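# Pull the curtain fully open without tipping the robot

## Task

Open the curtain all the way. The robot must not fall over or be left leaning at the end.

## Robot and tools

ROBOT. TidyBot++ is a single-arm mobile robot. Its base is 0.54 m long, 0.50 m wide and 0.38 m tall, and rolls on four powered casters. On top sits one seven-joint arm with a two-finger gripper. The shoulder is 0.12 m ahead of the base centre and 0.68 m up. Segment lengths are 0.42 m (upper arm), 0.31 m (forearm) and 0.31 m (wrist to hand point). The arm begins folded with the hand pointing down. The wrist_camera looks along the hand, and base_camera is fixed on the front of the base.

FRAMES. Base frame: origin on the floor below the base centre, x forward, y left, z up, in metres. hand_pose is reported in this frame. It is the point between the finger pads, and the hand's z axis runs out along the fingers while the fingers close along its y axis. The odometry frame is the base frame as it stood when the scene began. base_odometry comes from wheel turns only, so slipping is counted as travel. Heading is in rad, positive to the left. base_tilt, in degrees, reports forward and right lean as positive.

TOOL move. One call carries one action, made of any of base, joints and target, plus optional speeds and min_time_s. Two further arguments, cameras and blocking, are not part of the action. Every motion in an action starts together.
- base: an object of relative offsets from where the base is now, not a pose. translate_m is metres forward (+) or back, from -2 to 2. strafe_m is metres left (+) or right, from -2 to 2. rotate_rad is radians counter-clockwise (+), from -6.3 to 6.3.
- joints: an object of absolute angles by name. joint_1_rad, joint_3_rad, joint_5_rad and joint_7_rad accept any angle and take the short way round, so send steps smaller than half a turn. joint_2_rad can be -2.249 to 2.249. joint_4_rad can be -2.579 to 2.579. joint_6_rad can be -2.099 to 2.099. gripper_pos runs from 0 (open, about 85 mm gap) to 1 (closed). Positive joint_1_rad turns the arm clockwise seen from above, which is the opposite sense to rotate_rad.
- target: one flat list of seven numbers, [x, y, z, qw, qx, qy, qz]. It is an absolute hand pose in the base frame, with position in metres. Alongside target, joints may carry only gripper_pos. The controller picks the joint angles itself, may swing the elbow, may curve or overshoot, and does not avoid obstacles. To fix a leftover error, add (wanted minus hand_pose) to the last target's x, y and z. To hold the hand steady, resend hand_target rather than hand_pose.
- speeds: caps on top speed for this action only. translate_m and strafe_m are 0.05 to 0.5 m/s; when both are given, put the speed under one of them. rotate_rad is 0.1 to 1.57 rad/s.
- min_time_s: the shortest duration of the arm motions, 0.1 to 8 s.
- cameras: a list drawn from base_camera, wrist_camera and all.
- blocking: true, or left out, returns when everything is at rest. false returns in about half a second while the motion continues.
An unknown key makes the call invalid, and a value out of range gets it refused. After a refusal, or after any stop you did not ask for, the remaining move, wait and finished_scene calls in that reply are skipped.

OTHER TOOLS. wait(seconds 0 to 10, cameras) lets the robot run on, then reports its state. stop(cameras) brakes all of your running motions. zoom_image(camera, region [x0,y0,x1,y1]) magnifies part of the latest image, up to 504 x 504 px. read_manual returns licence text only. finished_scene(scene) ends the current scene and cannot be undone; pass the current scene number. After ending the first scene, make no further calls in that reply.

RESULTS. The move line reads done, or else the worst status. base_status, joint_status and hand_status can say moving, done, off_target (resting short and maybe still pushing), stopped, contact_stop or time_out (the robot stopped itself), or not_followed (a self-collision check held back the targets; also watch for "joint command not followed" and "pose unreachable"). ARM HIT means a hard knock on the base or the arm itself. torque_fault freezes the arm for 10 s. MOTOR HOT and OVER-TEMPERATURE FAULT warn of heating; during a heat stop the status is limit_stop_at_motor_heat, so resend targets once the arm is free. motor_effort shows each motor in percent, with the peak in brackets. on_its_own lists anything the robot did without a command. Images arrive in the order named by the pictures line.

CAUTIONS. The curtain hangs high, and snagging the arm above about 0.6 m while the base drives or turns can tip the robot. Sideways pulls on a raised hand can lift wheels. If the robot starts to lean, retract the arm or back away. Do not ram walls or furniture, swing a stretched arm sideways, or jerk hard on the gripper. A blocked joint or base keeps pushing harder, so send new targets. No check keeps the arm off the base. Check the cameras before ending the scene: the curtain must stay fully open with the robot upright.

Each tool is called after "Call:" by a JSON object that holds its "method" and its "body", one argument or row to a line.

## Session

Call:
{"method": "move", "body": {
  "joints": {"joint_6_rad": 0.85},
  "cameras": ["all"]
}}

Call:
{"method": "move", "body": {
  "base": {"rotate_rad": 1.57},
  "cameras": ["wrist_camera"]
}}

Call:
{"method": "move", "body": {
  "base": {"rotate_rad": 1.57},
  "cameras": ["wrist_camera"]
}}

Call:
{"method": "move", "body": {
  "base": {"rotate_rad": 1.57},
  "cameras": ["wrist_camera"]
}}

Scene clock: 2.27 s.
move: done
base_odometry: x=+0.000 y=+0.000 heading=+0.000
base_tilt: forward=+0.1 right=+0.3
base_status: not commanded
joint_positions: joint_1_rad=-0.014 joint_2_rad=-0.339 joint_3_rad=+3.100 joint_4_rad=-2.532 joint_5_rad=+0.004 joint_6_rad=+0.748 joint_7_rad=+1.562 gripper_pos=+0.000
joint_status: all done
motor_effort: joint_1_rad=+0(1) joint_2_rad=-6(7) joint_3_rad=+1(1) joint_4_rad=+17(17) joint_5_rad=+0(1) joint_6_rad=+8(10) joint_7_rad=-1(1)
hand_pose: x=+0.5421 y=+0.0282 z=+0.9339 quat_wxyz=(-0.018, +0.661, +0.022, +0.750) (m; base frame)
hand_target: x=+0.5366 y=+0.0284 z=+0.9651 quat_wxyz=(-0.020, +0.622, +0.021, +0.782) (m; base frame)
hand_status: not commanded
pictures: base_camera, wrist_camera
camera_calibration:
wrist_camera: T_world_to_cam=[[0.0531, -0.998559, -0.00771745, 0.00764354], [0.132423, 0.0147015, -0.991084, 0.913277], [0.98977, 0.0516046, 0.133013, -0.528989], [0, 0, 0, 1]] pos_world=[0.402232, 0.0215042, 0.975556]

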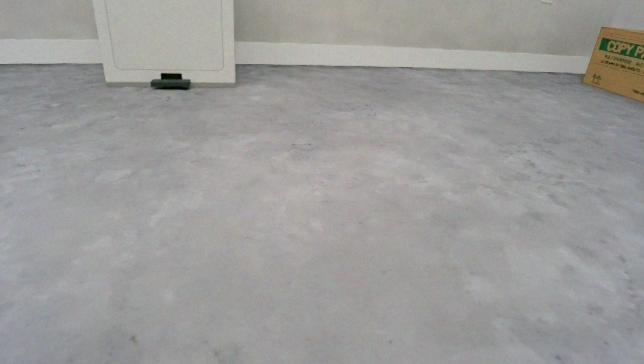

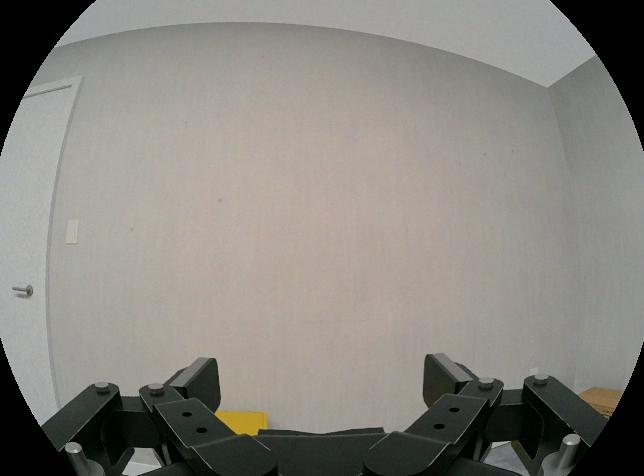

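Scene clock: 4.57 s.
move: done
base_odometry: x=+0.000 y=+0.000 heading=+1.569
base_tilt: forward=+0.0 right=+0.3
base_status: done
joint_positions: joint_1_rad=-0.014 joint_2_rad=-0.339 joint_3_rad=+3.100 joint_4_rad=-2.532 joint_5_rad=+0.004 joint_6_rad=+0.748 joint_7_rad=+1.562 gripper_pos=+0.000
joint_status: not commanded
motor_effort: joint_1_rad=+0(1) joint_2_rad=-5(7) joint_3_rad=+0(2) joint_4_rad=+16(17) joint_5_rad=+0(2) joint_6_rad=+9(10) joint_7_rad=-1(1)
hand_pose: x=+0.5421 y=+0.0283 z=+0.9340 quat_wxyz=(-0.019, +0.661, +0.022, +0.750) (m; base frame)
hand_target: x=+0.5366 y=+0.0284 z=+0.9651 quat_wxyz=(-0.020, +0.622, +0.021, +0.782) (m; base frame)
hand_status: not commanded
pictures: wrist_camera
camera_calibration:
wrist_camera: T_world_to_cam=[[0.0533856, -0.998545, -0.00757774, 0.00739259], [0.132523, 0.0146061, -0.991072, 0.913228], [0.989741, 0.0519047, 0.13311, -0.529077], [0, 0, 0, 1]] pos_world=[0.402232, 0.0215047, 0.975556]

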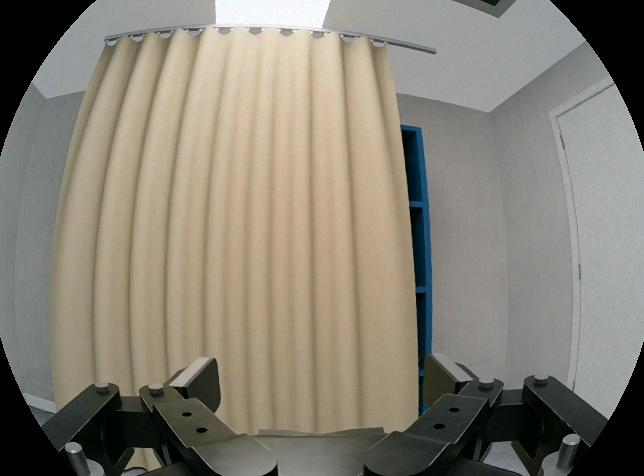

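Scene clock: 6.87 s.
move: done
base_odometry: x=+0.000 y=+0.000 heading=+3.138
base_tilt: forward=+0.1 right=+0.3
base_status: done
joint_positions: joint_1_rad=-0.014 joint_2_rad=-0.339 joint_3_rad=+3.100 joint_4_rad=-2.532 joint_5_rad=+0.004 joint_6_rad=+0.748 joint_7_rad=+1.562 gripper_pos=+0.000
joint_status: not commanded
motor_effort: joint_1_rad=+0(2) joint_2_rad=-6(8) joint_3_rad=+0(2) joint_4_rad=+16(17) joint_5_rad=-1(2) joint_6_rad=+9(10) joint_7_rad=-1(1)
hand_pose: x=+0.5421 y=+0.0284 z=+0.9340 quat_wxyz=(-0.019, +0.661, +0.022, +0.750) (m; base frame)
hand_target: x=+0.5366 y=+0.0284 z=+0.9651 quat_wxyz=(-0.020, +0.622, +0.021, +0.782) (m; base frame)
hand_status: not commanded
pictures: wrist_camera
camera_calibration:
wrist_camera: T_world_to_cam=[[0.0534838, -0.99854, -0.00756618, 0.00744159], [0.132423, 0.0146025, -0.991086, 0.91328], [0.989749, 0.0520051, 0.133011, -0.528992], [0, 0, 0, 1]] pos_world=[0.402232, 0.0216048, 0.975556]

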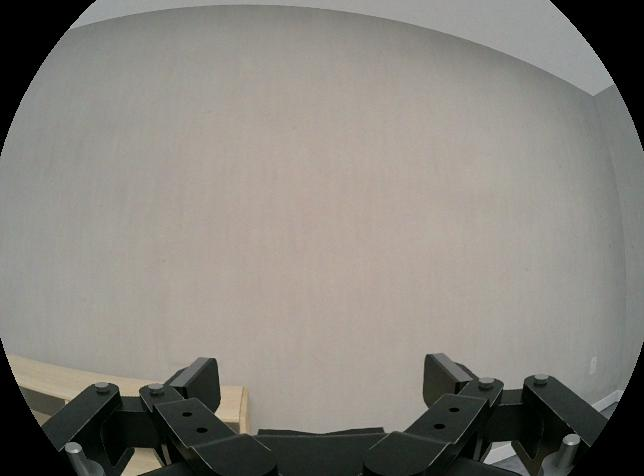

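Scene clock: 9.17 s.
move: done
base_odometry: x=+0.000 y=+0.000 heading=-1.576
base_tilt: forward=+0.0 right=+0.4
base_status: done
joint_positions: joint_1_rad=-0.014 joint_2_rad=-0.339 joint_3_rad=+3.100 joint_4_rad=-2.532 joint_5_rad=+0.004 joint_6_rad=+0.748 joint_7_rad=+1.562 gripper_pos=+0.000
joint_status: not commanded
motor_effort: joint_1_rad=+0(1) joint_2_rad=-6(8) joint_3_rad=+1(2) joint_4_rad=+17(17) joint_5_rad=+0(2) joint_6_rad=+10(10) joint_7_rad=-1(1)
hand_pose: x=+0.5421 y=+0.0284 z=+0.9340 quat_wxyz=(-0.019, +0.661, +0.022, +0.750) (m; base frame)
hand_target: x=+0.5366 y=+0.0284 z=+0.9651 quat_wxyz=(-0.020, +0.622, +0.021, +0.782) (m; base frame)
hand_status: not commanded
pictures: wrist_camera
camera_calibration:
wrist_camera: T_world_to_cam=[[0.0535889, -0.998535, -0.00755369, 0.00738711], [0.132531, 0.0146099, -0.991071, 0.913222], [0.989729, 0.0521093, 0.13312, -0.529092], [0, 0, 0, 1]] pos_world=[0.402231, 0.0216048, 0.975556]

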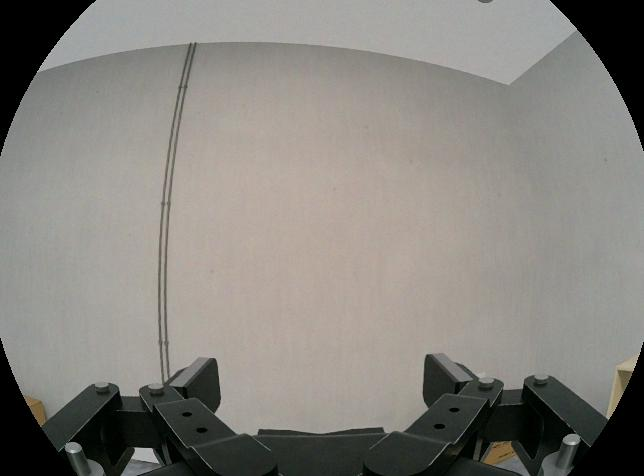

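Call:
{"method": "move", "body": {
  "base": {"translate_m": -0.17, "strafe_m": 0.73, "rotate_rad": -2.907},
  "joints": {"joint_6_rad": 0.55, "gripper_pos": 1},
  "cameras": ["all"]
}}

Scene clock: 38.00 s.
move: done
base_odometry: x=+0.731 y=+0.166 heading=+1.802
base_tilt: forward=+0.0 right=+0.3
base_status: done
joint_positions: joint_1_rad=-0.014 joint_2_rad=-0.339 joint_3_rad=+3.100 joint_4_rad=-2.532 joint_5_rad=+0.004 joint_6_rad=+0.567 joint_7_rad=+1.562 gripper_pos=+0.999
joint_status: all done
motor_effort: joint_1_rad=+0(1) joint_2_rad=-6(9) joint_3_rad=+0(2) joint_4_rad=+16(18) joint_5_rad=-1(1) joint_6_rad=+9(12) joint_7_rad=-1(1)
hand_pose: x=+0.5441 y=+0.0276 z=+0.8777 quat_wxyz=(-0.016, +0.726, +0.023, +0.687) (m; base frame)
hand_target: x=+0.5438 y=+0.0273 z=+0.8723 quat_wxyz=(-0.016, +0.732, +0.023, +0.681) (m; base frame)
hand_status: not commanded
pictures: base_camera, wrist_camera
camera_calibration:
wrist_camera: T_world_to_cam=[[0.049204, -0.998766, -0.00672381, 0.00768304], [-0.0478582, 0.00436662, -0.998845, 0.962374], [0.997641, 0.0494689, -0.0475843, -0.369172], [0, 0, 0, 1]] pos_world=[0.413981, 0.0217338, 0.943747]

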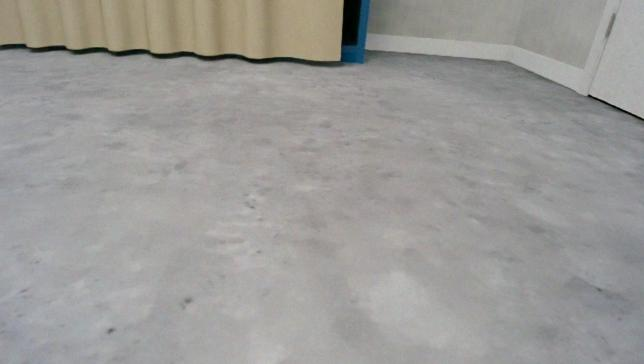

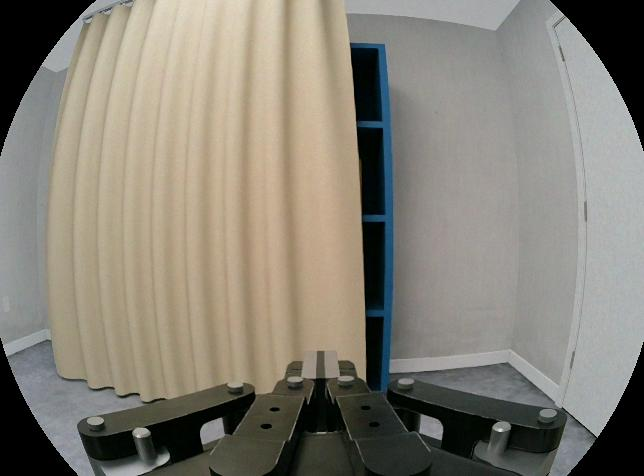

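Call:
{"method": "move", "body": {
  "base": {"translate_m": 0.65, "strafe_m": -0.5},
  "joints": {"joint_1_rad": 0.0, "joint_2_rad": 0.35, "joint_3_rad": 3.14, "joint_4_rad": -0.75, "joint_5_rad": -1.57, "joint_6_rad": -1.4},
  "cameras": ["all"]
}}

Scene clock: 67.00 s.
move: done
base_odometry: x=+1.069 y=+0.914 heading=+1.801
base_tilt: forward=+0.1 right=+0.3
base_status: done
joint_positions: joint_1_rad=-0.012 joint_2_rad=+0.313 joint_3_rad=+3.125 joint_4_rad=-0.778 joint_5_rad=-1.496 joint_6_rad=-1.317 joint_7_rad=+1.562 gripper_pos=+0.999
joint_status: all done
motor_effort: joint_1_rad=+0(2) joint_2_rad=-24(27) joint_3_rad=-2(3) joint_4_rad=+14(20) joint_5_rad=-8(9) joint_6_rad=+4(11) joint_7_rad=-1(1)
hand_pose: x=+0.5980 y=+0.3122 z=+1.2456 quat_wxyz=(-0.682, +0.682, +0.083, +0.251) (m; base frame)
hand_target: x=+0.5901 y=+0.3082 z=+1.2439 quat_wxyz=(-0.700, +0.671, +0.103, +0.220) (m; base frame)
hand_status: not commanded
pictures: base_camera, wrist_camera
camera_calibration:
wrist_camera: T_world_to_cam=[[0.440502, -0.0563582, -0.895981, 0.871134], [-0.865587, 0.238092, -0.440535, 1.05179], [0.238154, 0.969606, 0.0560969, -0.381721], [0, 0, 0, 1]] pos_world=[0.617592, 0.168791, 1.26529]

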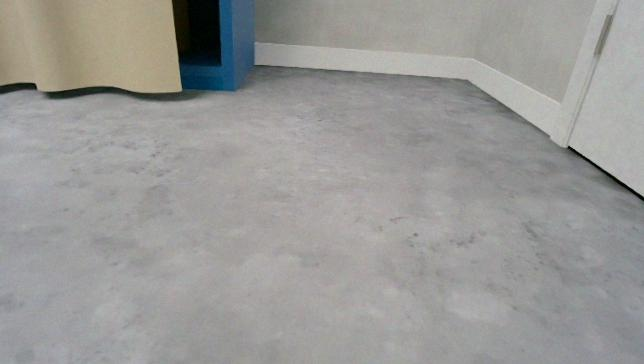

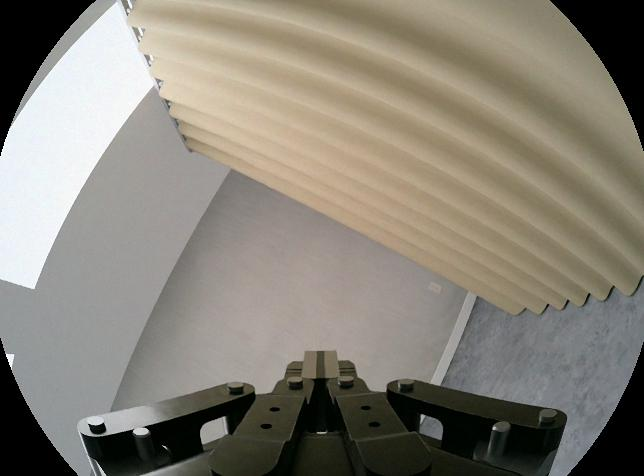

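Call:
{"method": "move", "body": {
  "base": {"translate_m": 0.85, "strafe_m": -0.1},
  "joints": {"joint_6_rad": -1.68, "joint_5_rad": -1.64},
  "cameras": ["all"]
}}

Call:
{"method": "move", "body": {
  "base": {"strafe_m": 0.65},
  "speeds": {"strafe_m": 0.35},
  "cameras": ["all"]
}}

Scene clock: 149.63 s.
move: done
base_odometry: x=+0.972 y=+1.764 heading=+1.801
base_tilt: forward=+0.1 right=+0.3
base_status: done
joint_positions: joint_1_rad=-0.012 joint_2_rad=+0.326 joint_3_rad=+3.127 joint_4_rad=-0.772 joint_5_rad=-1.574 joint_6_rad=-1.613 joint_7_rad=+1.562 gripper_pos=+0.999
joint_status: all done
motor_effort: joint_1_rad=+0(2) joint_2_rad=-25(27) joint_3_rad=-2(3) joint_4_rad=+13(15) joint_5_rad=-8(10) joint_6_rad=+5(7) joint_7_rad=-1(1)
hand_pose: x=+0.5127 y=+0.3198 z=+1.2204 quat_wxyz=(-0.689, +0.686, +0.186, +0.139) (m; base frame)
hand_target: x=+0.5029 y=+0.3100 z=+1.2238 quat_wxyz=(-0.701, +0.672, +0.207, +0.119) (m; base frame)
hand_status: not commanded
pictures: base_camera, wrist_camera
camera_calibration:
wrist_camera: T_world_to_cam=[[0.433969, 0.0125402, -0.900841, 0.873821], [-0.89922, -0.0555143, -0.433961, 1.06823], [-0.0554515, 0.998379, -0.0128151, -0.141953], [0, 0, 0, 1]] pos_world=[0.57349, 0.190067, 1.24892]

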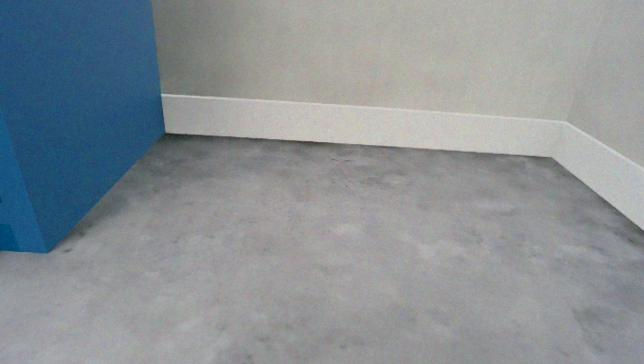

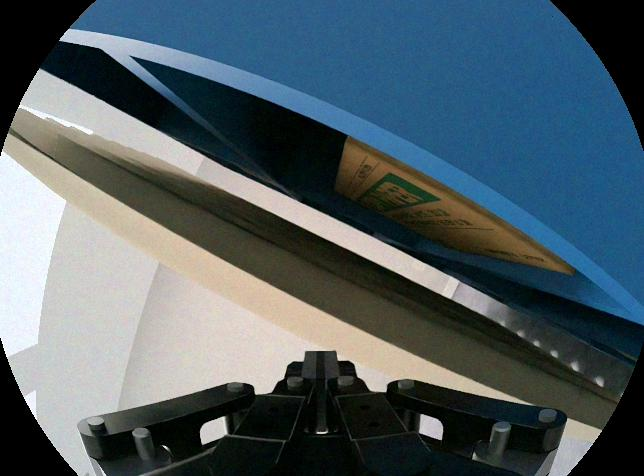

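Scene clock: 152.47 s.
move: done
base_odometry: x=+0.339 y=+1.616 heading=+1.801
base_tilt: forward=+0.1 right=+0.3
base_status: done
joint_positions: joint_1_rad=-0.007 joint_2_rad=+0.326 joint_3_rad=+3.128 joint_4_rad=-0.772 joint_5_rad=-1.574 joint_6_rad=-1.613 joint_7_rad=+1.562 gripper_pos=+0.999
joint_status: not commanded
motor_effort: joint_1_rad=+0(2) joint_2_rad=-22(25) joint_3_rad=-1(3) joint_4_rad=+13(14) joint_5_rad=-9(10) joint_6_rad=+4(5) joint_7_rad=-1(1)
hand_pose: x=+0.5147 y=+0.3175 z=+1.2203 quat_wxyz=(-0.689, +0.687, +0.184, +0.141) (m; base frame)
hand_target: x=+0.5029 y=+0.3100 z=+1.2238 quat_wxyz=(-0.701, +0.672, +0.207, +0.119) (m; base frame)
hand_status: not commanded
pictures: base_camera, wrist_camera
camera_calibration:
wrist_camera: T_world_to_cam=[[0.434056, 0.00970723, -0.900834, 0.873847], [-0.899534, -0.0501018, -0.433969, 1.06825], [-0.0493461, 0.998697, -0.013015, -0.142603], [0, 0, 0, 1]] pos_world=[0.574595, 0.187456, 1.24892]

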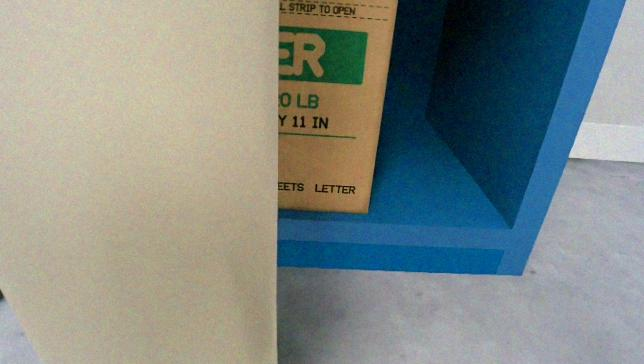

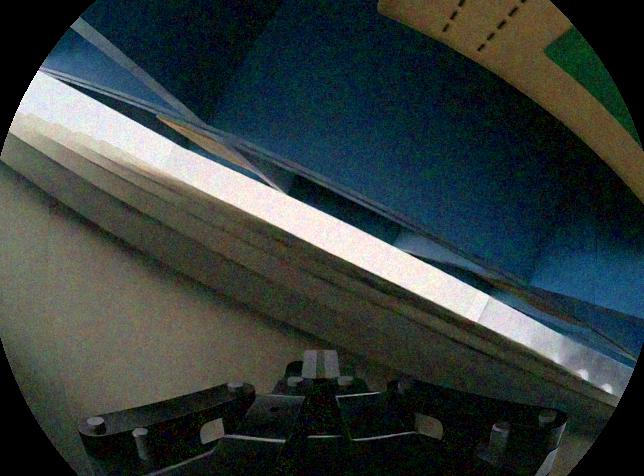

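Call:
{"method": "move", "body": {
  "base": {"strafe_m": 0.6},
  "speeds": {"strafe_m": 0.3},
  "cameras": ["all"]
}}

Scene clock: 168.23 s.
move: done
base_odometry: x=-0.245 y=+1.480 heading=+1.801
base_tilt: forward=+0.1 right=+0.3
base_status: done
joint_positions: joint_1_rad=-0.001 joint_2_rad=+0.326 joint_3_rad=+3.130 joint_4_rad=-0.772 joint_5_rad=-1.574 joint_6_rad=-1.613 joint_7_rad=+1.562 gripper_pos=+0.999
joint_status: not commanded
motor_effort: joint_1_rad=-1(2) joint_2_rad=-24(25) joint_3_rad=-2(3) joint_4_rad=+13(14) joint_5_rad=-8(9) joint_6_rad=+4(5) joint_7_rad=-1(1)
hand_pose: x=+0.5170 y=+0.3150 z=+1.2201 quat_wxyz=(-0.688, +0.688, +0.182, +0.144) (m; base frame)
hand_target: x=+0.5029 y=+0.3100 z=+1.2238 quat_wxyz=(-0.701, +0.672, +0.207, +0.119) (m; base frame)
hand_status: not commanded
pictures: base_camera, wrist_camera
camera_calibration:
wrist_camera: T_world_to_cam=[[0.434128, 0.00599165, -0.900831, 0.873816], [-0.89987, -0.0437832, -0.433956, 1.06834], [-0.0420414, 0.999023, -0.0136158, -0.143044], [0, 0, 0, 1]] pos_world=[0.576001, 0.184444, 1.24882]

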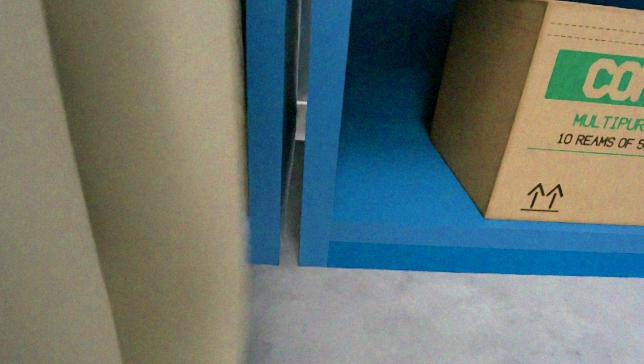

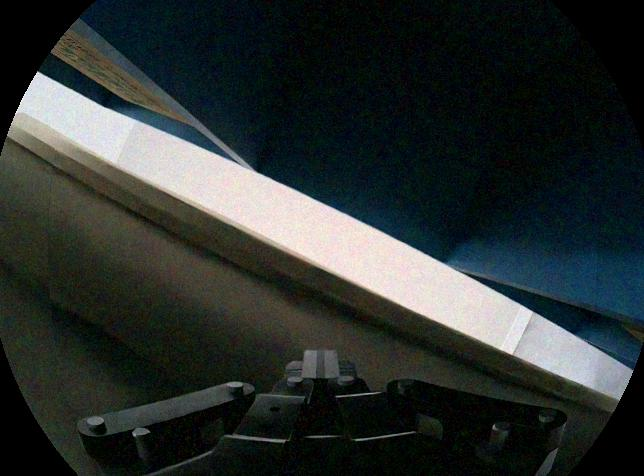

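Call:
{"method": "move", "body": {
  "base": {"strafe_m": 0.5},
  "speeds": {"strafe_m": 0.25},
  "cameras": ["all"]
}}

Scene clock: 180.17 s.
move: done
base_odometry: x=-0.732 y=+1.366 heading=+1.800
base_tilt: forward=+0.1 right=+0.3
base_status: done
joint_positions: joint_1_rad=+0.005 joint_2_rad=+0.326 joint_3_rad=+3.133 joint_4_rad=-0.772 joint_5_rad=-1.574 joint_6_rad=-1.613 joint_7_rad=+1.562 gripper_pos=+0.999
joint_status: not commanded
motor_effort: joint_1_rad=-3(4) joint_2_rad=-25(26) joint_3_rad=-3(4) joint_4_rad=+14(14) joint_5_rad=-9(10) joint_6_rad=+5(5) joint_7_rad=-1(1)
hand_pose: x=+0.5200 y=+0.3118 z=+1.2198 quat_wxyz=(-0.687, +0.689, +0.178, +0.147) (m; base frame)
hand_target: x=+0.5029 y=+0.3100 z=+1.2238 quat_wxyz=(-0.701, +0.672, +0.207, +0.119) (m; base frame)
hand_status: not commanded
pictures: base_camera, wrist_camera
camera_calibration:
wrist_camera: T_world_to_cam=[[0.434132, 0.00104384, -0.900849, 0.873829], [-0.900254, -0.0358319, -0.433887, 1.06832], [-0.032732, 0.999357, -0.0146161, -0.143453], [0, 0, 0, 1]] pos_world=[0.577709, 0.180729, 1.24862]

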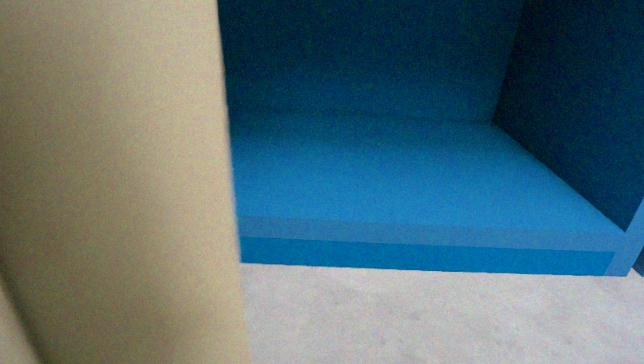

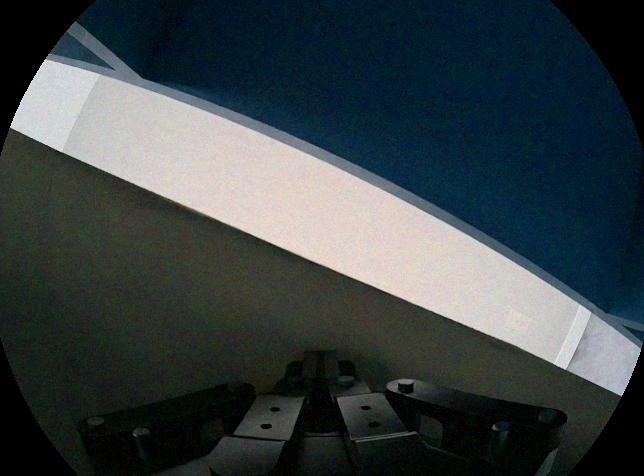

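Call:
{"method": "move", "body": {
  "base": {"strafe_m": 0.25},
  "speeds": {"strafe_m": 0.2}
}}

Call:
{"method": "move", "body": {
  "base": {"strafe_m": 0.1},
  "speeds": {"strafe_m": 0.15},
  "cameras": ["all"]
}}

Scene clock: 193.23 s.
move: done
base_odometry: x=-0.976 y=+1.309 heading=+1.800
base_tilt: forward=+0.1 right=+0.3
base_status: done
joint_positions: joint_1_rad=+0.012 joint_2_rad=+0.326 joint_3_rad=+3.136 joint_4_rad=-0.772 joint_5_rad=-1.574 joint_6_rad=-1.613 joint_7_rad=+1.562 gripper_pos=+0.999
joint_status: not commanded
motor_effort: joint_1_rad=-3(5) joint_2_rad=-25(26) joint_3_rad=-3(4) joint_4_rad=+13(14) joint_5_rad=-8(10) joint_6_rad=+4(5) joint_7_rad=-1(1)
hand_pose: x=+0.5231 y=+0.3084 z=+1.2195 quat_wxyz=(-0.686, +0.690, +0.175, +0.150) (m; base frame)
hand_target: x=+0.5029 y=+0.3100 z=+1.2238 quat_wxyz=(-0.701, +0.672, +0.207, +0.119) (m; base frame)
hand_status: not commanded
pictures: none

Scene clock: 194.50 s.
move: done
base_odometry: x=-1.073 y=+1.287 heading=+1.800
base_tilt: forward=+0.1 right=+0.3
base_status: done
joint_positions: joint_1_rad=+0.014 joint_2_rad=+0.326 joint_3_rad=+3.138 joint_4_rad=-0.772 joint_5_rad=-1.574 joint_6_rad=-1.613 joint_7_rad=+1.562 gripper_pos=+0.999
joint_status: not commanded
motor_effort: joint_1_rad=-3(5) joint_2_rad=-25(26) joint_3_rad=-3(4) joint_4_rad=+13(14) joint_5_rad=-9(10) joint_6_rad=+5(5) joint_7_rad=-1(1)
hand_pose: x=+0.5244 y=+0.3070 z=+1.2193 quat_wxyz=(-0.685, +0.691, +0.174, +0.152) (m; base frame)
hand_target: x=+0.5029 y=+0.3100 z=+1.2238 quat_wxyz=(-0.701, +0.672, +0.207, +0.119) (m; base frame)
hand_status: not commanded
pictures: base_camera, wrist_camera
camera_calibration:
wrist_camera: T_world_to_cam=[[0.434089, -0.00648332, -0.900847, 0.873772], [-0.900676, -0.023908, -0.433834, 1.06843], [-0.0187248, 0.999693, -0.0162176, -0.144042], [0, 0, 0, 1]] pos_world=[0.580321, 0.175207, 1.24832]

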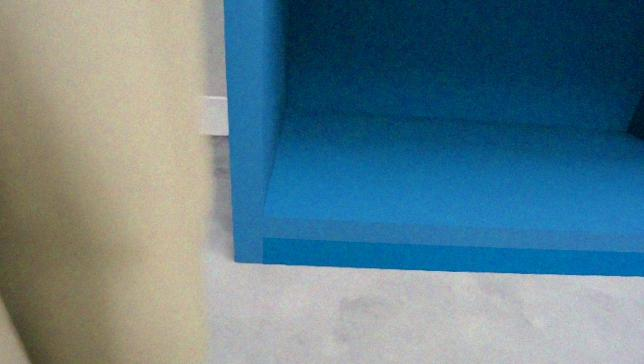

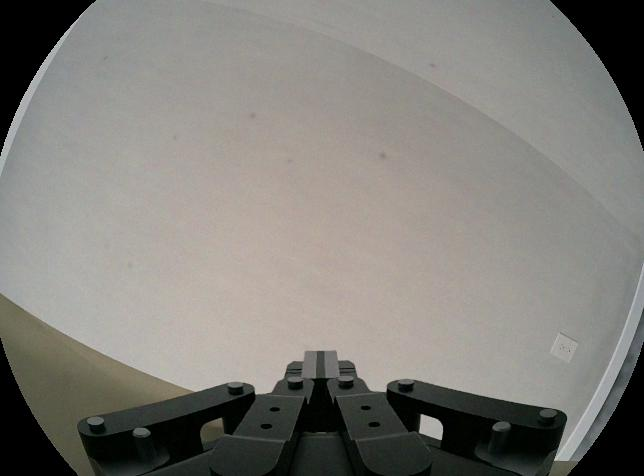

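Call:
{"method": "move", "body": {
  "base": {"strafe_m": 0.2},
  "speeds": {"strafe_m": 0.15},
  "cameras": ["all"]
}}

Scene clock: 206.60 s.
move: done
base_odometry: x=-1.268 y=+1.241 heading=+1.800
base_tilt: forward=+0.0 right=+0.3
base_status: done
joint_positions: joint_1_rad=+0.016 joint_2_rad=+0.326 joint_3_rad=+3.139 joint_4_rad=-0.772 joint_5_rad=-1.574 joint_6_rad=-1.613 joint_7_rad=+1.562 gripper_pos=+0.999
joint_status: not commanded
motor_effort: joint_1_rad=-3(6) joint_2_rad=-25(27) joint_3_rad=-3(5) joint_4_rad=+14(14) joint_5_rad=-8(10) joint_6_rad=+4(5) joint_7_rad=-1(1)
hand_pose: x=+0.5252 y=+0.3061 z=+1.2192 quat_wxyz=(-0.685, +0.691, +0.173, +0.152) (m; base frame)
hand_target: x=+0.5029 y=+0.3100 z=+1.2238 quat_wxyz=(-0.701, +0.672, +0.207, +0.119) (m; base frame)
hand_status: not commanded
pictures: base_camera, wrist_camera
camera_calibration:
wrist_camera: T_world_to_cam=[[0.434076, -0.00774924, -0.900843, 0.873724], [-0.90073, -0.0217404, -0.433834, 1.06838], [-0.0162228, 0.999734, -0.016417, -0.144243], [0, 0, 0, 1]] pos_world=[0.580723, 0.174202, 1.24822]

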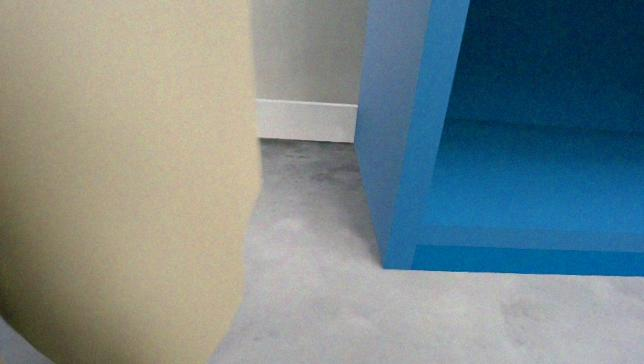

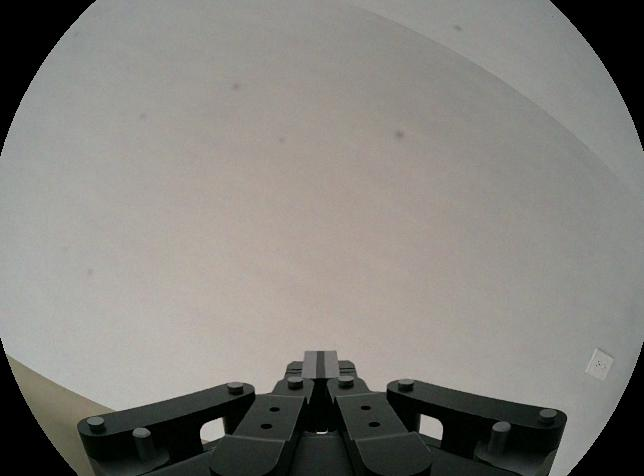

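Call:
{"method": "move", "body": {
  "base": {"strafe_m": -0.6},
  "speeds": {"strafe_m": 0.25}
}}

Call:
{"method": "move", "body": {
  "base": {"translate_m": -0.5},
  "joints": {"joint_1_rad": -0.3, "joint_2_rad": -0.33, "joint_4_rad": -2.2, "joint_5_rad": 0.0, "joint_6_rad": 0.9},
  "cameras": ["all"]
}}

Scene clock: 219.57 s.
move: done
base_odometry: x=-0.683 y=+1.378 heading=+1.799
base_tilt: forward=+0.1 right=+0.3
base_status: done
joint_positions: joint_1_rad=+0.009 joint_2_rad=+0.327 joint_3_rad=+3.139 joint_4_rad=-0.772 joint_5_rad=-1.574 joint_6_rad=-1.613 joint_7_rad=+1.562 gripper_pos=+0.999
joint_status: not commanded
motor_effort: joint_1_rad=+0(3) joint_2_rad=-24(28) joint_3_rad=-2(3) joint_4_rad=+13(15) joint_5_rad=-9(10) joint_6_rad=+4(5) joint_7_rad=-1(1)
hand_pose: x=+0.5236 y=+0.3091 z=+1.2187 quat_wxyz=(-0.686, +0.691, +0.175, +0.149) (m; base frame)
hand_target: x=+0.5029 y=+0.3100 z=+1.2238 quat_wxyz=(-0.701, +0.672, +0.207, +0.119) (m; base frame)
hand_status: not commanded
pictures: none

Scene clock: 223.07 s.
move: done
base_odometry: x=-0.570 y=+0.890 heading=+1.799
base_tilt: forward=+0.0 right=+0.3
base_status: done
joint_positions: joint_1_rad=-0.282 joint_2_rad=-0.300 joint_3_rad=+3.139 joint_4_rad=-2.160 joint_5_rad=-0.057 joint_6_rad=+0.798 joint_7_rad=+1.562 gripper_pos=+0.999
joint_status: all done
motor_effort: joint_1_rad=+0(1) joint_2_rad=-9(30) joint_3_rad=+0(3) joint_4_rad=+18(20) joint_5_rad=+0(10) joint_6_rad=+8(9) joint_7_rad=-1(1)
hand_pose: x=+0.5528 y=+0.1156 z=+1.1453 quat_wxyz=(-0.132, +0.505, +0.043, +0.852) (m; base frame)
hand_target: x=+0.5203 y=+0.1265 z=+1.1632 quat_wxyz=(-0.136, +0.461, +0.068, +0.874) (m; base frame)
hand_status: not commanded
pictures: base_camera, wrist_camera
camera_calibration:
wrist_camera: T_world_to_cam=[[0.271322, -0.959394, -0.0771134, 0.0503212], [0.457092, 0.198946, -0.866884, 0.776945], [0.847025, 0.199957, 0.49251, -0.922144], [0, 0, 0, 1]] pos_world=[0.41229, 0.0780968, 1.13157]

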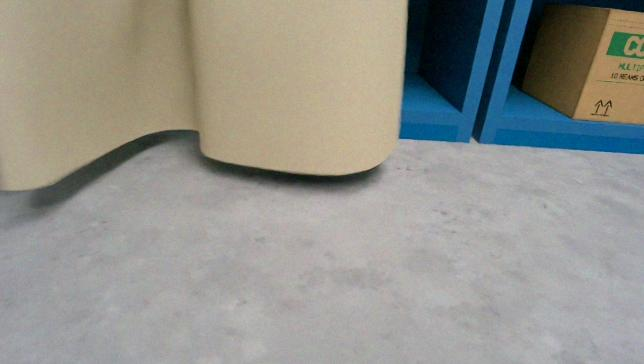

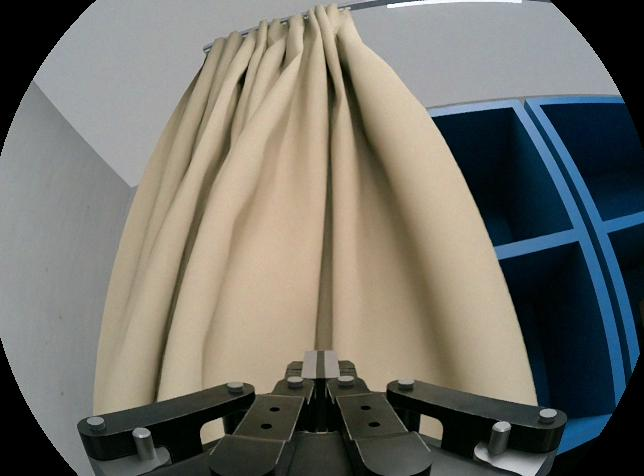

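Call:
{"method": "zoom_image", "body": {
  "camera": "wrist_camera",
  "region": [180, 0, 400, 120]
}}

Scaled by 2.291.

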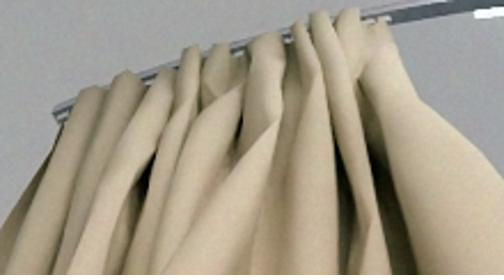

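Call:
{"method": "move", "body": {
  "base": {"strafe_m": -0.4},
  "joints": {"joint_1_rad": 0.0, "joint_2_rad": 0.2, "joint_3_rad": 3.14, "joint_4_rad": -0.1, "joint_5_rad": -1.0, "joint_6_rad": -0.7}
}}

Call:
{"method": "move", "body": {
  "base": {"translate_m": 0.47},
  "cameras": ["all"]
}}

Call:
{"method": "move", "body": {
  "base": {"strafe_m": 0.5},
  "speeds": {"strafe_m": 0.25},
  "cameras": ["all"]
}}

Scene clock: 248.80 s.
move: done
base_odometry: x=-0.180 y=+0.981 heading=+1.799
base_tilt: forward=+0.1 right=+0.3
base_status: done
joint_positions: joint_1_rad=-0.019 joint_2_rad=+0.167 joint_3_rad=+3.141 joint_4_rad=-0.123 joint_5_rad=-0.941 joint_6_rad=-0.616 joint_7_rad=+1.562 gripper_pos=+0.999
joint_status: all done
motor_effort: joint_1_rad=+0(2) joint_2_rad=-12(15) joint_3_rad=+0(2) joint_4_rad=+7(20) joint_5_rad=-1(3) joint_6_rad=+5(9) joint_7_rad=-1(1)
hand_pose: x=+0.4500 y=+0.1530 z=+1.6111 quat_wxyz=(-0.459, +0.390, +0.076, +0.795) (m; base frame)
hand_target: x=+0.4688 y=+0.1702 z=+1.5901 quat_wxyz=(-0.474, +0.421, +0.094, +0.768) (m; base frame)
hand_status: not commanded
pictures: none

Scene clock: 251.10 s.
move: done
base_odometry: x=-0.287 y=+1.439 heading=+1.799
base_tilt: forward=+0.1 right=+0.3
base_status: done
joint_positions: joint_1_rad=-0.017 joint_2_rad=+0.195 joint_3_rad=+3.141 joint_4_rad=-0.116 joint_5_rad=-0.946 joint_6_rad=-0.620 joint_7_rad=+1.562 gripper_pos=+0.999
joint_status: not commanded
motor_effort: joint_1_rad=+0(1) joint_2_rad=-14(18) joint_3_rad=+0(1) joint_4_rad=+8(9) joint_5_rad=-1(2) joint_6_rad=+6(8) joint_7_rad=-1(1)
hand_pose: x=+0.4723 y=+0.1541 z=+1.6027 quat_wxyz=(-0.461, +0.399, +0.072, +0.789) (m; base frame)
hand_target: x=+0.4688 y=+0.1702 z=+1.5901 quat_wxyz=(-0.474, +0.421, +0.094, +0.768) (m; base frame)
hand_status: not commanded
pictures: base_camera, wrist_camera
camera_calibration:
wrist_camera: T_world_to_cam=[[0.785421, -0.557481, -0.26894, 0.146972], [0.249185, 0.682526, -0.68707, 0.938082], [0.566587, 0.472624, 0.674986, -1.28897], [0, 0, 0, 1]] pos_world=[0.381124, 0.0508681, 1.55409]

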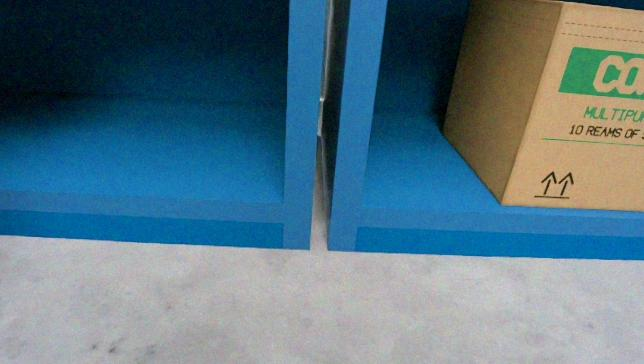

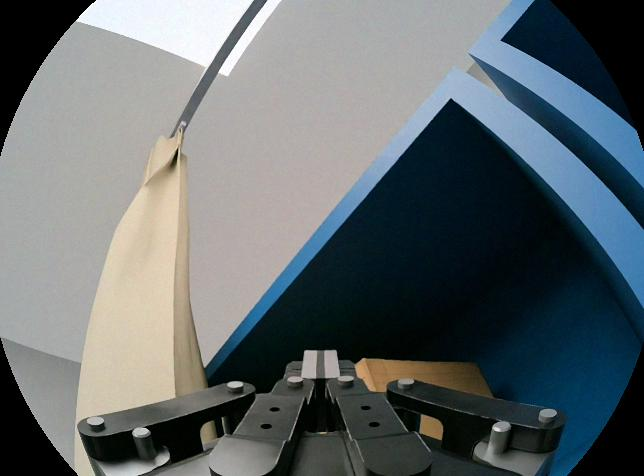

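Scene clock: 253.97 s.
move: done
base_odometry: x=-0.774 y=+1.326 heading=+1.799
base_tilt: forward=+0.1 right=+0.3
base_status: done
joint_positions: joint_1_rad=-0.006 joint_2_rad=+0.195 joint_3_rad=+3.141 joint_4_rad=-0.116 joint_5_rad=-0.946 joint_6_rad=-0.621 joint_7_rad=+1.562 gripper_pos=+0.999
joint_status: not commanded
motor_effort: joint_1_rad=-1(2) joint_2_rad=-13(15) joint_3_rad=-1(2) joint_4_rad=+7(8) joint_5_rad=-2(3) joint_6_rad=+4(7) joint_7_rad=-1(1)
hand_pose: x=+0.4741 y=+0.1502 z=+1.6025 quat_wxyz=(-0.456, +0.400, +0.070, +0.792) (m; base frame)
hand_target: x=+0.4688 y=+0.1702 z=+1.5901 quat_wxyz=(-0.474, +0.421, +0.094, +0.768) (m; base frame)
hand_status: not commanded
pictures: base_camera, wrist_camera
camera_calibration:
wrist_camera: T_world_to_cam=[[0.778912, -0.566494, -0.269037, 0.147913], [0.256512, 0.679256, -0.687614, 0.938173], [0.572274, 0.46658, 0.674393, -1.28886], [0, 0, 0, 1]] pos_world=[0.381718, 0.0478889, 1.55409]

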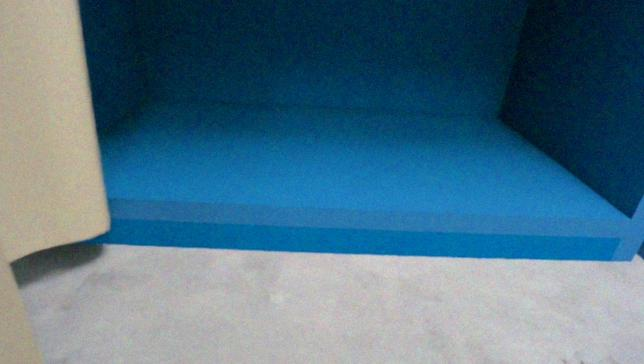

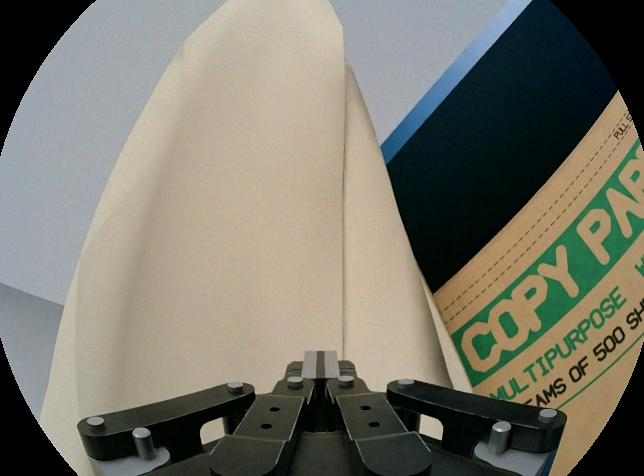

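Call:
{"method": "move", "body": {
  "base": {"strafe_m": 0.3},
  "speeds": {"strafe_m": 0.2},
  "cameras": ["all"]
}}

Scene clock: 264.90 s.
move: done
base_odometry: x=-1.066 y=+1.259 heading=+1.799
base_tilt: forward=+0.1 right=+0.3
base_status: done
joint_positions: joint_1_rad=+0.017 joint_2_rad=+0.195 joint_3_rad=+3.142 joint_4_rad=-0.116 joint_5_rad=-0.946 joint_6_rad=-0.621 joint_7_rad=+1.562 gripper_pos=+0.999
joint_status: not commanded
motor_effort: joint_1_rad=-5(6) joint_2_rad=-14(15) joint_3_rad=-3(4) joint_4_rad=+7(8) joint_5_rad=-5(6) joint_6_rad=+0(4) joint_7_rad=-1(1)
hand_pose: x=+0.4776 y=+0.1419 z=+1.6025 quat_wxyz=(-0.447, +0.401, +0.065, +0.797) (m; base frame)
hand_target: x=+0.4688 y=+0.1702 z=+1.5901 quat_wxyz=(-0.474, +0.421, +0.094, +0.768) (m; base frame)
hand_status: not commanded
pictures: base_camera, wrist_camera
camera_calibration:
wrist_camera: T_world_to_cam=[[0.765282, -0.584826, -0.268927, 0.14945], [0.272535, 0.672873, -0.687725, 0.936318], [0.583154, 0.453012, 0.674323, -1.29014], [0, 0, 0, 1]] pos_world=[0.382801, 0.0418294, 1.55409]

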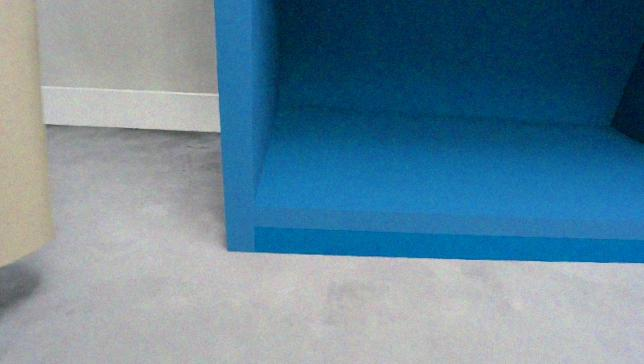

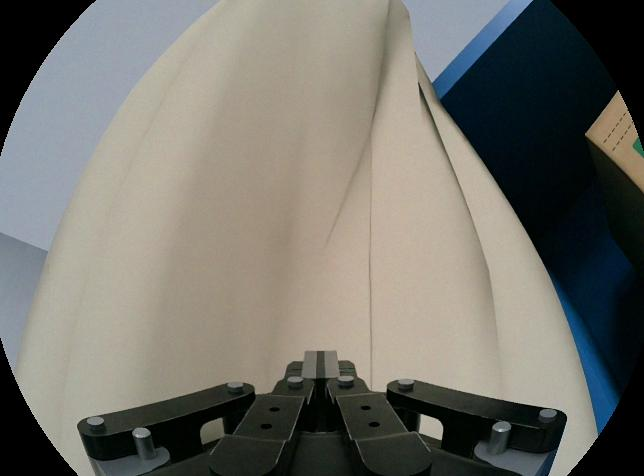

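Call:
{"method": "move", "body": {
  "base": {"strafe_m": 0.25},
  "speeds": {"strafe_m": 0.15},
  "cameras": ["wrist_camera"]
}}

Scene clock: 274.07 s.
move: done
base_odometry: x=-1.309 y=+1.202 heading=+1.799
base_tilt: forward=+0.0 right=+0.3
base_status: done
joint_positions: joint_1_rad=+0.037 joint_2_rad=+0.196 joint_3_rad=+3.154 joint_4_rad=-0.116 joint_5_rad=-0.946 joint_6_rad=-0.621 joint_7_rad=+1.562 gripper_pos=+0.999
joint_status: not commanded
motor_effort: joint_1_rad=-7(10) joint_2_rad=-19(20) joint_3_rad=-5(6) joint_4_rad=+11(11) joint_5_rad=-7(9) joint_6_rad=+3(5) joint_7_rad=-1(1)
hand_pose: x=+0.4825 y=+0.1327 z=+1.6019 quat_wxyz=(-0.433, +0.403, +0.060, +0.804) (m; base frame)
hand_target: x=+0.4688 y=+0.1702 z=+1.5901 quat_wxyz=(-0.474, +0.421, +0.094, +0.768) (m; base frame)
hand_status: not commanded
pictures: wrist_camera
camera_calibration:
wrist_camera: T_world_to_cam=[[0.746227, -0.609502, -0.26768, 0.150627], [0.29332, 0.662021, -0.689704, 0.935291], [0.597585, 0.43616, 0.672797, -1.29073], [0, 0, 0, 1]] pos_world=[0.384583, 0.0355917, 1.5538]

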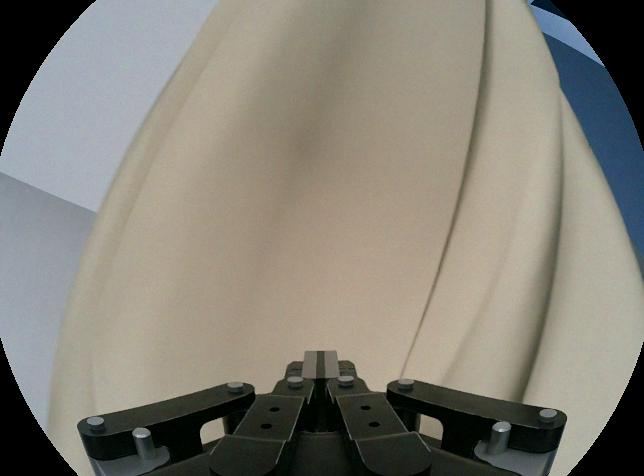

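Call:
{"method": "move", "body": {
  "base": {"strafe_m": -0.6, "translate_m": -0.15},
  "speeds": {"strafe_m": 0.25}
}}

Call:
{"method": "move", "body": {
  "base": {"translate_m": -0.5},
  "joints": {"joint_1_rad": -0.3, "joint_2_rad": -0.33, "joint_4_rad": -2.2, "joint_5_rad": 0.0, "joint_6_rad": 0.9},
  "cameras": ["wrist_camera"]
}}

Call:
{"method": "zoom_image", "body": {
  "camera": "wrist_camera",
  "region": [160, 0, 400, 130]
}}

Scene clock: 293.03 s.
move: done
base_odometry: x=-0.691 y=+1.192 heading=+1.798
base_tilt: forward=+0.1 right=+0.3
base_status: done
joint_positions: joint_1_rad=+0.002 joint_2_rad=+0.195 joint_3_rad=+3.145 joint_4_rad=-0.105 joint_5_rad=-0.963 joint_6_rad=-0.647 joint_7_rad=+1.562 gripper_pos=+0.999
joint_status: not commanded
motor_effort: joint_1_rad=+0(2) joint_2_rad=-13(19) joint_3_rad=+0(1) joint_4_rad=+7(10) joint_5_rad=-2(2) joint_6_rad=+8(8) joint_7_rad=-1(1)
hand_pose: x=+0.4697 y=+0.1540 z=+1.6005 quat_wxyz=(-0.457, +0.405, +0.077, +0.788) (m; base frame)
hand_target: x=+0.4688 y=+0.1702 z=+1.5901 quat_wxyz=(-0.474, +0.421, +0.094, +0.768) (m; base frame)
hand_status: not commanded
pictures: none

Scene clock: 296.53 s.
move: done
base_odometry: x=-0.578 y=+0.704 heading=+1.799
base_tilt: forward=+0.1 right=+0.3
base_status: done
joint_positions: joint_1_rad=-0.281 joint_2_rad=-0.295 joint_3_rad=+3.145 joint_4_rad=-2.161 joint_5_rad=-0.057 joint_6_rad=+0.798 joint_7_rad=+1.562 gripper_pos=+0.999
joint_status: all done
motor_effort: joint_1_rad=+1(1) joint_2_rad=-9(22) joint_3_rad=+0(1) joint_4_rad=+18(20) joint_5_rad=+0(3) joint_6_rad=+8(9) joint_7_rad=-1(1)
hand_pose: x=+0.5558 y=+0.1124 z=+1.1430 quat_wxyz=(-0.130, +0.507, +0.041, +0.851) (m; base frame)
hand_target: x=+0.5204 y=+0.1265 z=+1.1632 quat_wxyz=(-0.136, +0.461, +0.068, +0.874) (m; base frame)
hand_status: not commanded
pictures: wrist_camera
camera_calibration:
wrist_camera: T_world_to_cam=[[0.264377, -0.961206, -0.078661, 0.0520284], [0.454266, 0.196062, -0.869024, 0.778585], [0.850734, 0.194017, 0.488477, -0.919738], [0, 0, 0, 1]] pos_world=[0.415013, 0.0758042, 1.12997]

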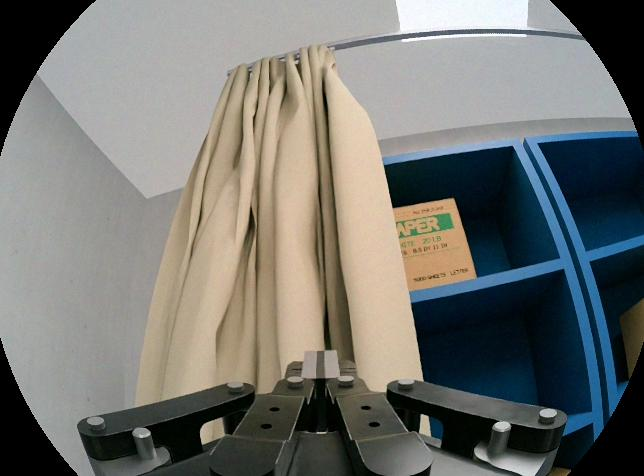

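Scaled by 2.100.

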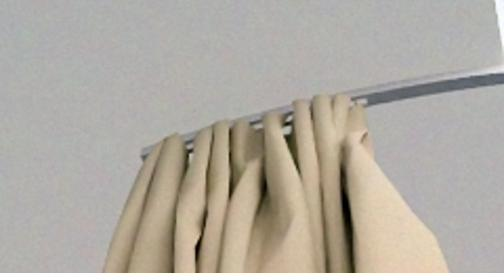

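Call:
{"method": "move", "body": {
  "base": {"strafe_m": -0.33},
  "joints": {"joint_1_rad": 0.0, "joint_2_rad": 0.2, "joint_3_rad": 3.14, "joint_4_rad": -0.1, "joint_5_rad": -1.0, "joint_6_rad": -0.7}
}}

Call:
{"method": "move", "body": {
  "base": {"translate_m": 0.67}
}}

Call:
{"method": "move", "body": {
  "base": {"strafe_m": 0.8},
  "speeds": {"strafe_m": 0.35}
}}

Call:
{"method": "move", "body": {
  "base": {"strafe_m": 0.25},
  "speeds": {"strafe_m": 0.15},
  "cameras": ["wrist_camera"]
}}

Scene clock: 321.13 s.
move: done
base_odometry: x=-0.256 y=+0.779 heading=+1.798
base_tilt: forward=+0.1 right=+0.3
base_status: done
joint_positions: joint_1_rad=-0.019 joint_2_rad=+0.167 joint_3_rad=+3.145 joint_4_rad=-0.124 joint_5_rad=-0.941 joint_6_rad=-0.616 joint_7_rad=+1.562 gripper_pos=+0.999
joint_status: all done
motor_effort: joint_1_rad=+0(2) joint_2_rad=-13(17) joint_3_rad=+0(3) joint_4_rad=+7(20) joint_5_rad=-2(3) joint_6_rad=+7(10) joint_7_rad=-1(1)
hand_pose: x=+0.4507 y=+0.1522 z=+1.6111 quat_wxyz=(-0.457, +0.390, +0.075, +0.796) (m; base frame)
hand_target: x=+0.4688 y=+0.1702 z=+1.5901 quat_wxyz=(-0.474, +0.421, +0.094, +0.768) (m; base frame)
hand_status: not commanded
pictures: none

Scene clock: 323.73 s.
move: done
base_odometry: x=-0.407 y=+1.432 heading=+1.798
base_tilt: forward=+0.1 right=+0.3
base_status: done
joint_positions: joint_1_rad=-0.018 joint_2_rad=+0.187 joint_3_rad=+3.145 joint_4_rad=-0.116 joint_5_rad=-0.946 joint_6_rad=-0.619 joint_7_rad=+1.562 gripper_pos=+0.999
joint_status: not commanded
motor_effort: joint_1_rad=+0(1) joint_2_rad=-15(17) joint_3_rad=+0(1) joint_4_rad=+8(9) joint_5_rad=-2(2) joint_6_rad=+7(8) joint_7_rad=-1(1)
hand_pose: x=+0.4657 y=+0.1532 z=+1.6055 quat_wxyz=(-0.459, +0.396, +0.073, +0.792) (m; base frame)
hand_target: x=+0.4688 y=+0.1702 z=+1.5901 quat_wxyz=(-0.474, +0.421, +0.094, +0.768) (m; base frame)
hand_status: not commanded
pictures: none

Scene clock: 327.07 s.
move: done
base_odometry: x=-1.187 y=+1.252 heading=+1.798
base_tilt: forward=+0.0 right=+0.3
base_status: done
joint_positions: joint_1_rad=+0.019 joint_2_rad=+0.187 joint_3_rad=+3.145 joint_4_rad=-0.114 joint_5_rad=-0.946 joint_6_rad=-0.620 joint_7_rad=+1.562 gripper_pos=+0.999
joint_status: not commanded
motor_effort: joint_1_rad=-6(6) joint_2_rad=-12(15) joint_3_rad=-4(4) joint_4_rad=+6(8) joint_5_rad=-5(6) joint_6_rad=-1(7) joint_7_rad=-1(1)
hand_pose: x=+0.4699 y=+0.1406 z=+1.6059 quat_wxyz=(-0.444, +0.397, +0.066, +0.801) (m; base frame)
hand_target: x=+0.4688 y=+0.1702 z=+1.5901 quat_wxyz=(-0.474, +0.421, +0.094, +0.768) (m; base frame)
hand_status: not commanded
pictures: none

Scene clock: 329.33 s.
move: done
base_odometry: x=-1.430 y=+1.196 heading=+1.798
base_tilt: forward=+0.0 right=+0.3
base_status: done
joint_positions: joint_1_rad=+0.039 joint_2_rad=+0.190 joint_3_rad=+3.153 joint_4_rad=-0.110 joint_5_rad=-0.946 joint_6_rad=-0.628 joint_7_rad=+1.562 gripper_pos=+0.999
joint_status: not commanded
motor_effort: joint_1_rad=-5(9) joint_2_rad=-15(19) joint_3_rad=-3(5) joint_4_rad=+8(11) joint_5_rad=-5(8) joint_6_rad=+5(5) joint_7_rad=-1(1)
hand_pose: x=+0.4748 y=+0.1338 z=+1.6042 quat_wxyz=(-0.432, +0.401, +0.063, +0.805) (m; base frame)
hand_target: x=+0.4688 y=+0.1702 z=+1.5901 quat_wxyz=(-0.474, +0.421, +0.094, +0.768) (m; base frame)
hand_status: not commanded
pictures: wrist_camera
camera_calibration:
wrist_camera: T_world_to_cam=[[0.748754, -0.610235, -0.258805, 0.142311], [0.298039, 0.658692, -0.690867, 0.938394], [0.592064, 0.440156, 0.675073, -1.28971], [0, 0, 0, 1]] pos_world=[0.37736, 0.0364058, 1.55579]

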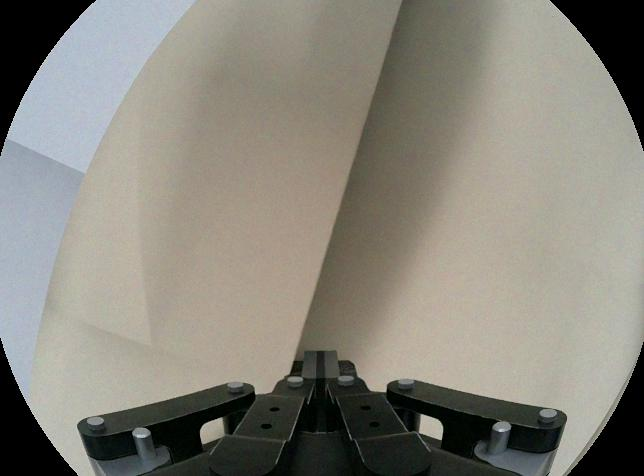

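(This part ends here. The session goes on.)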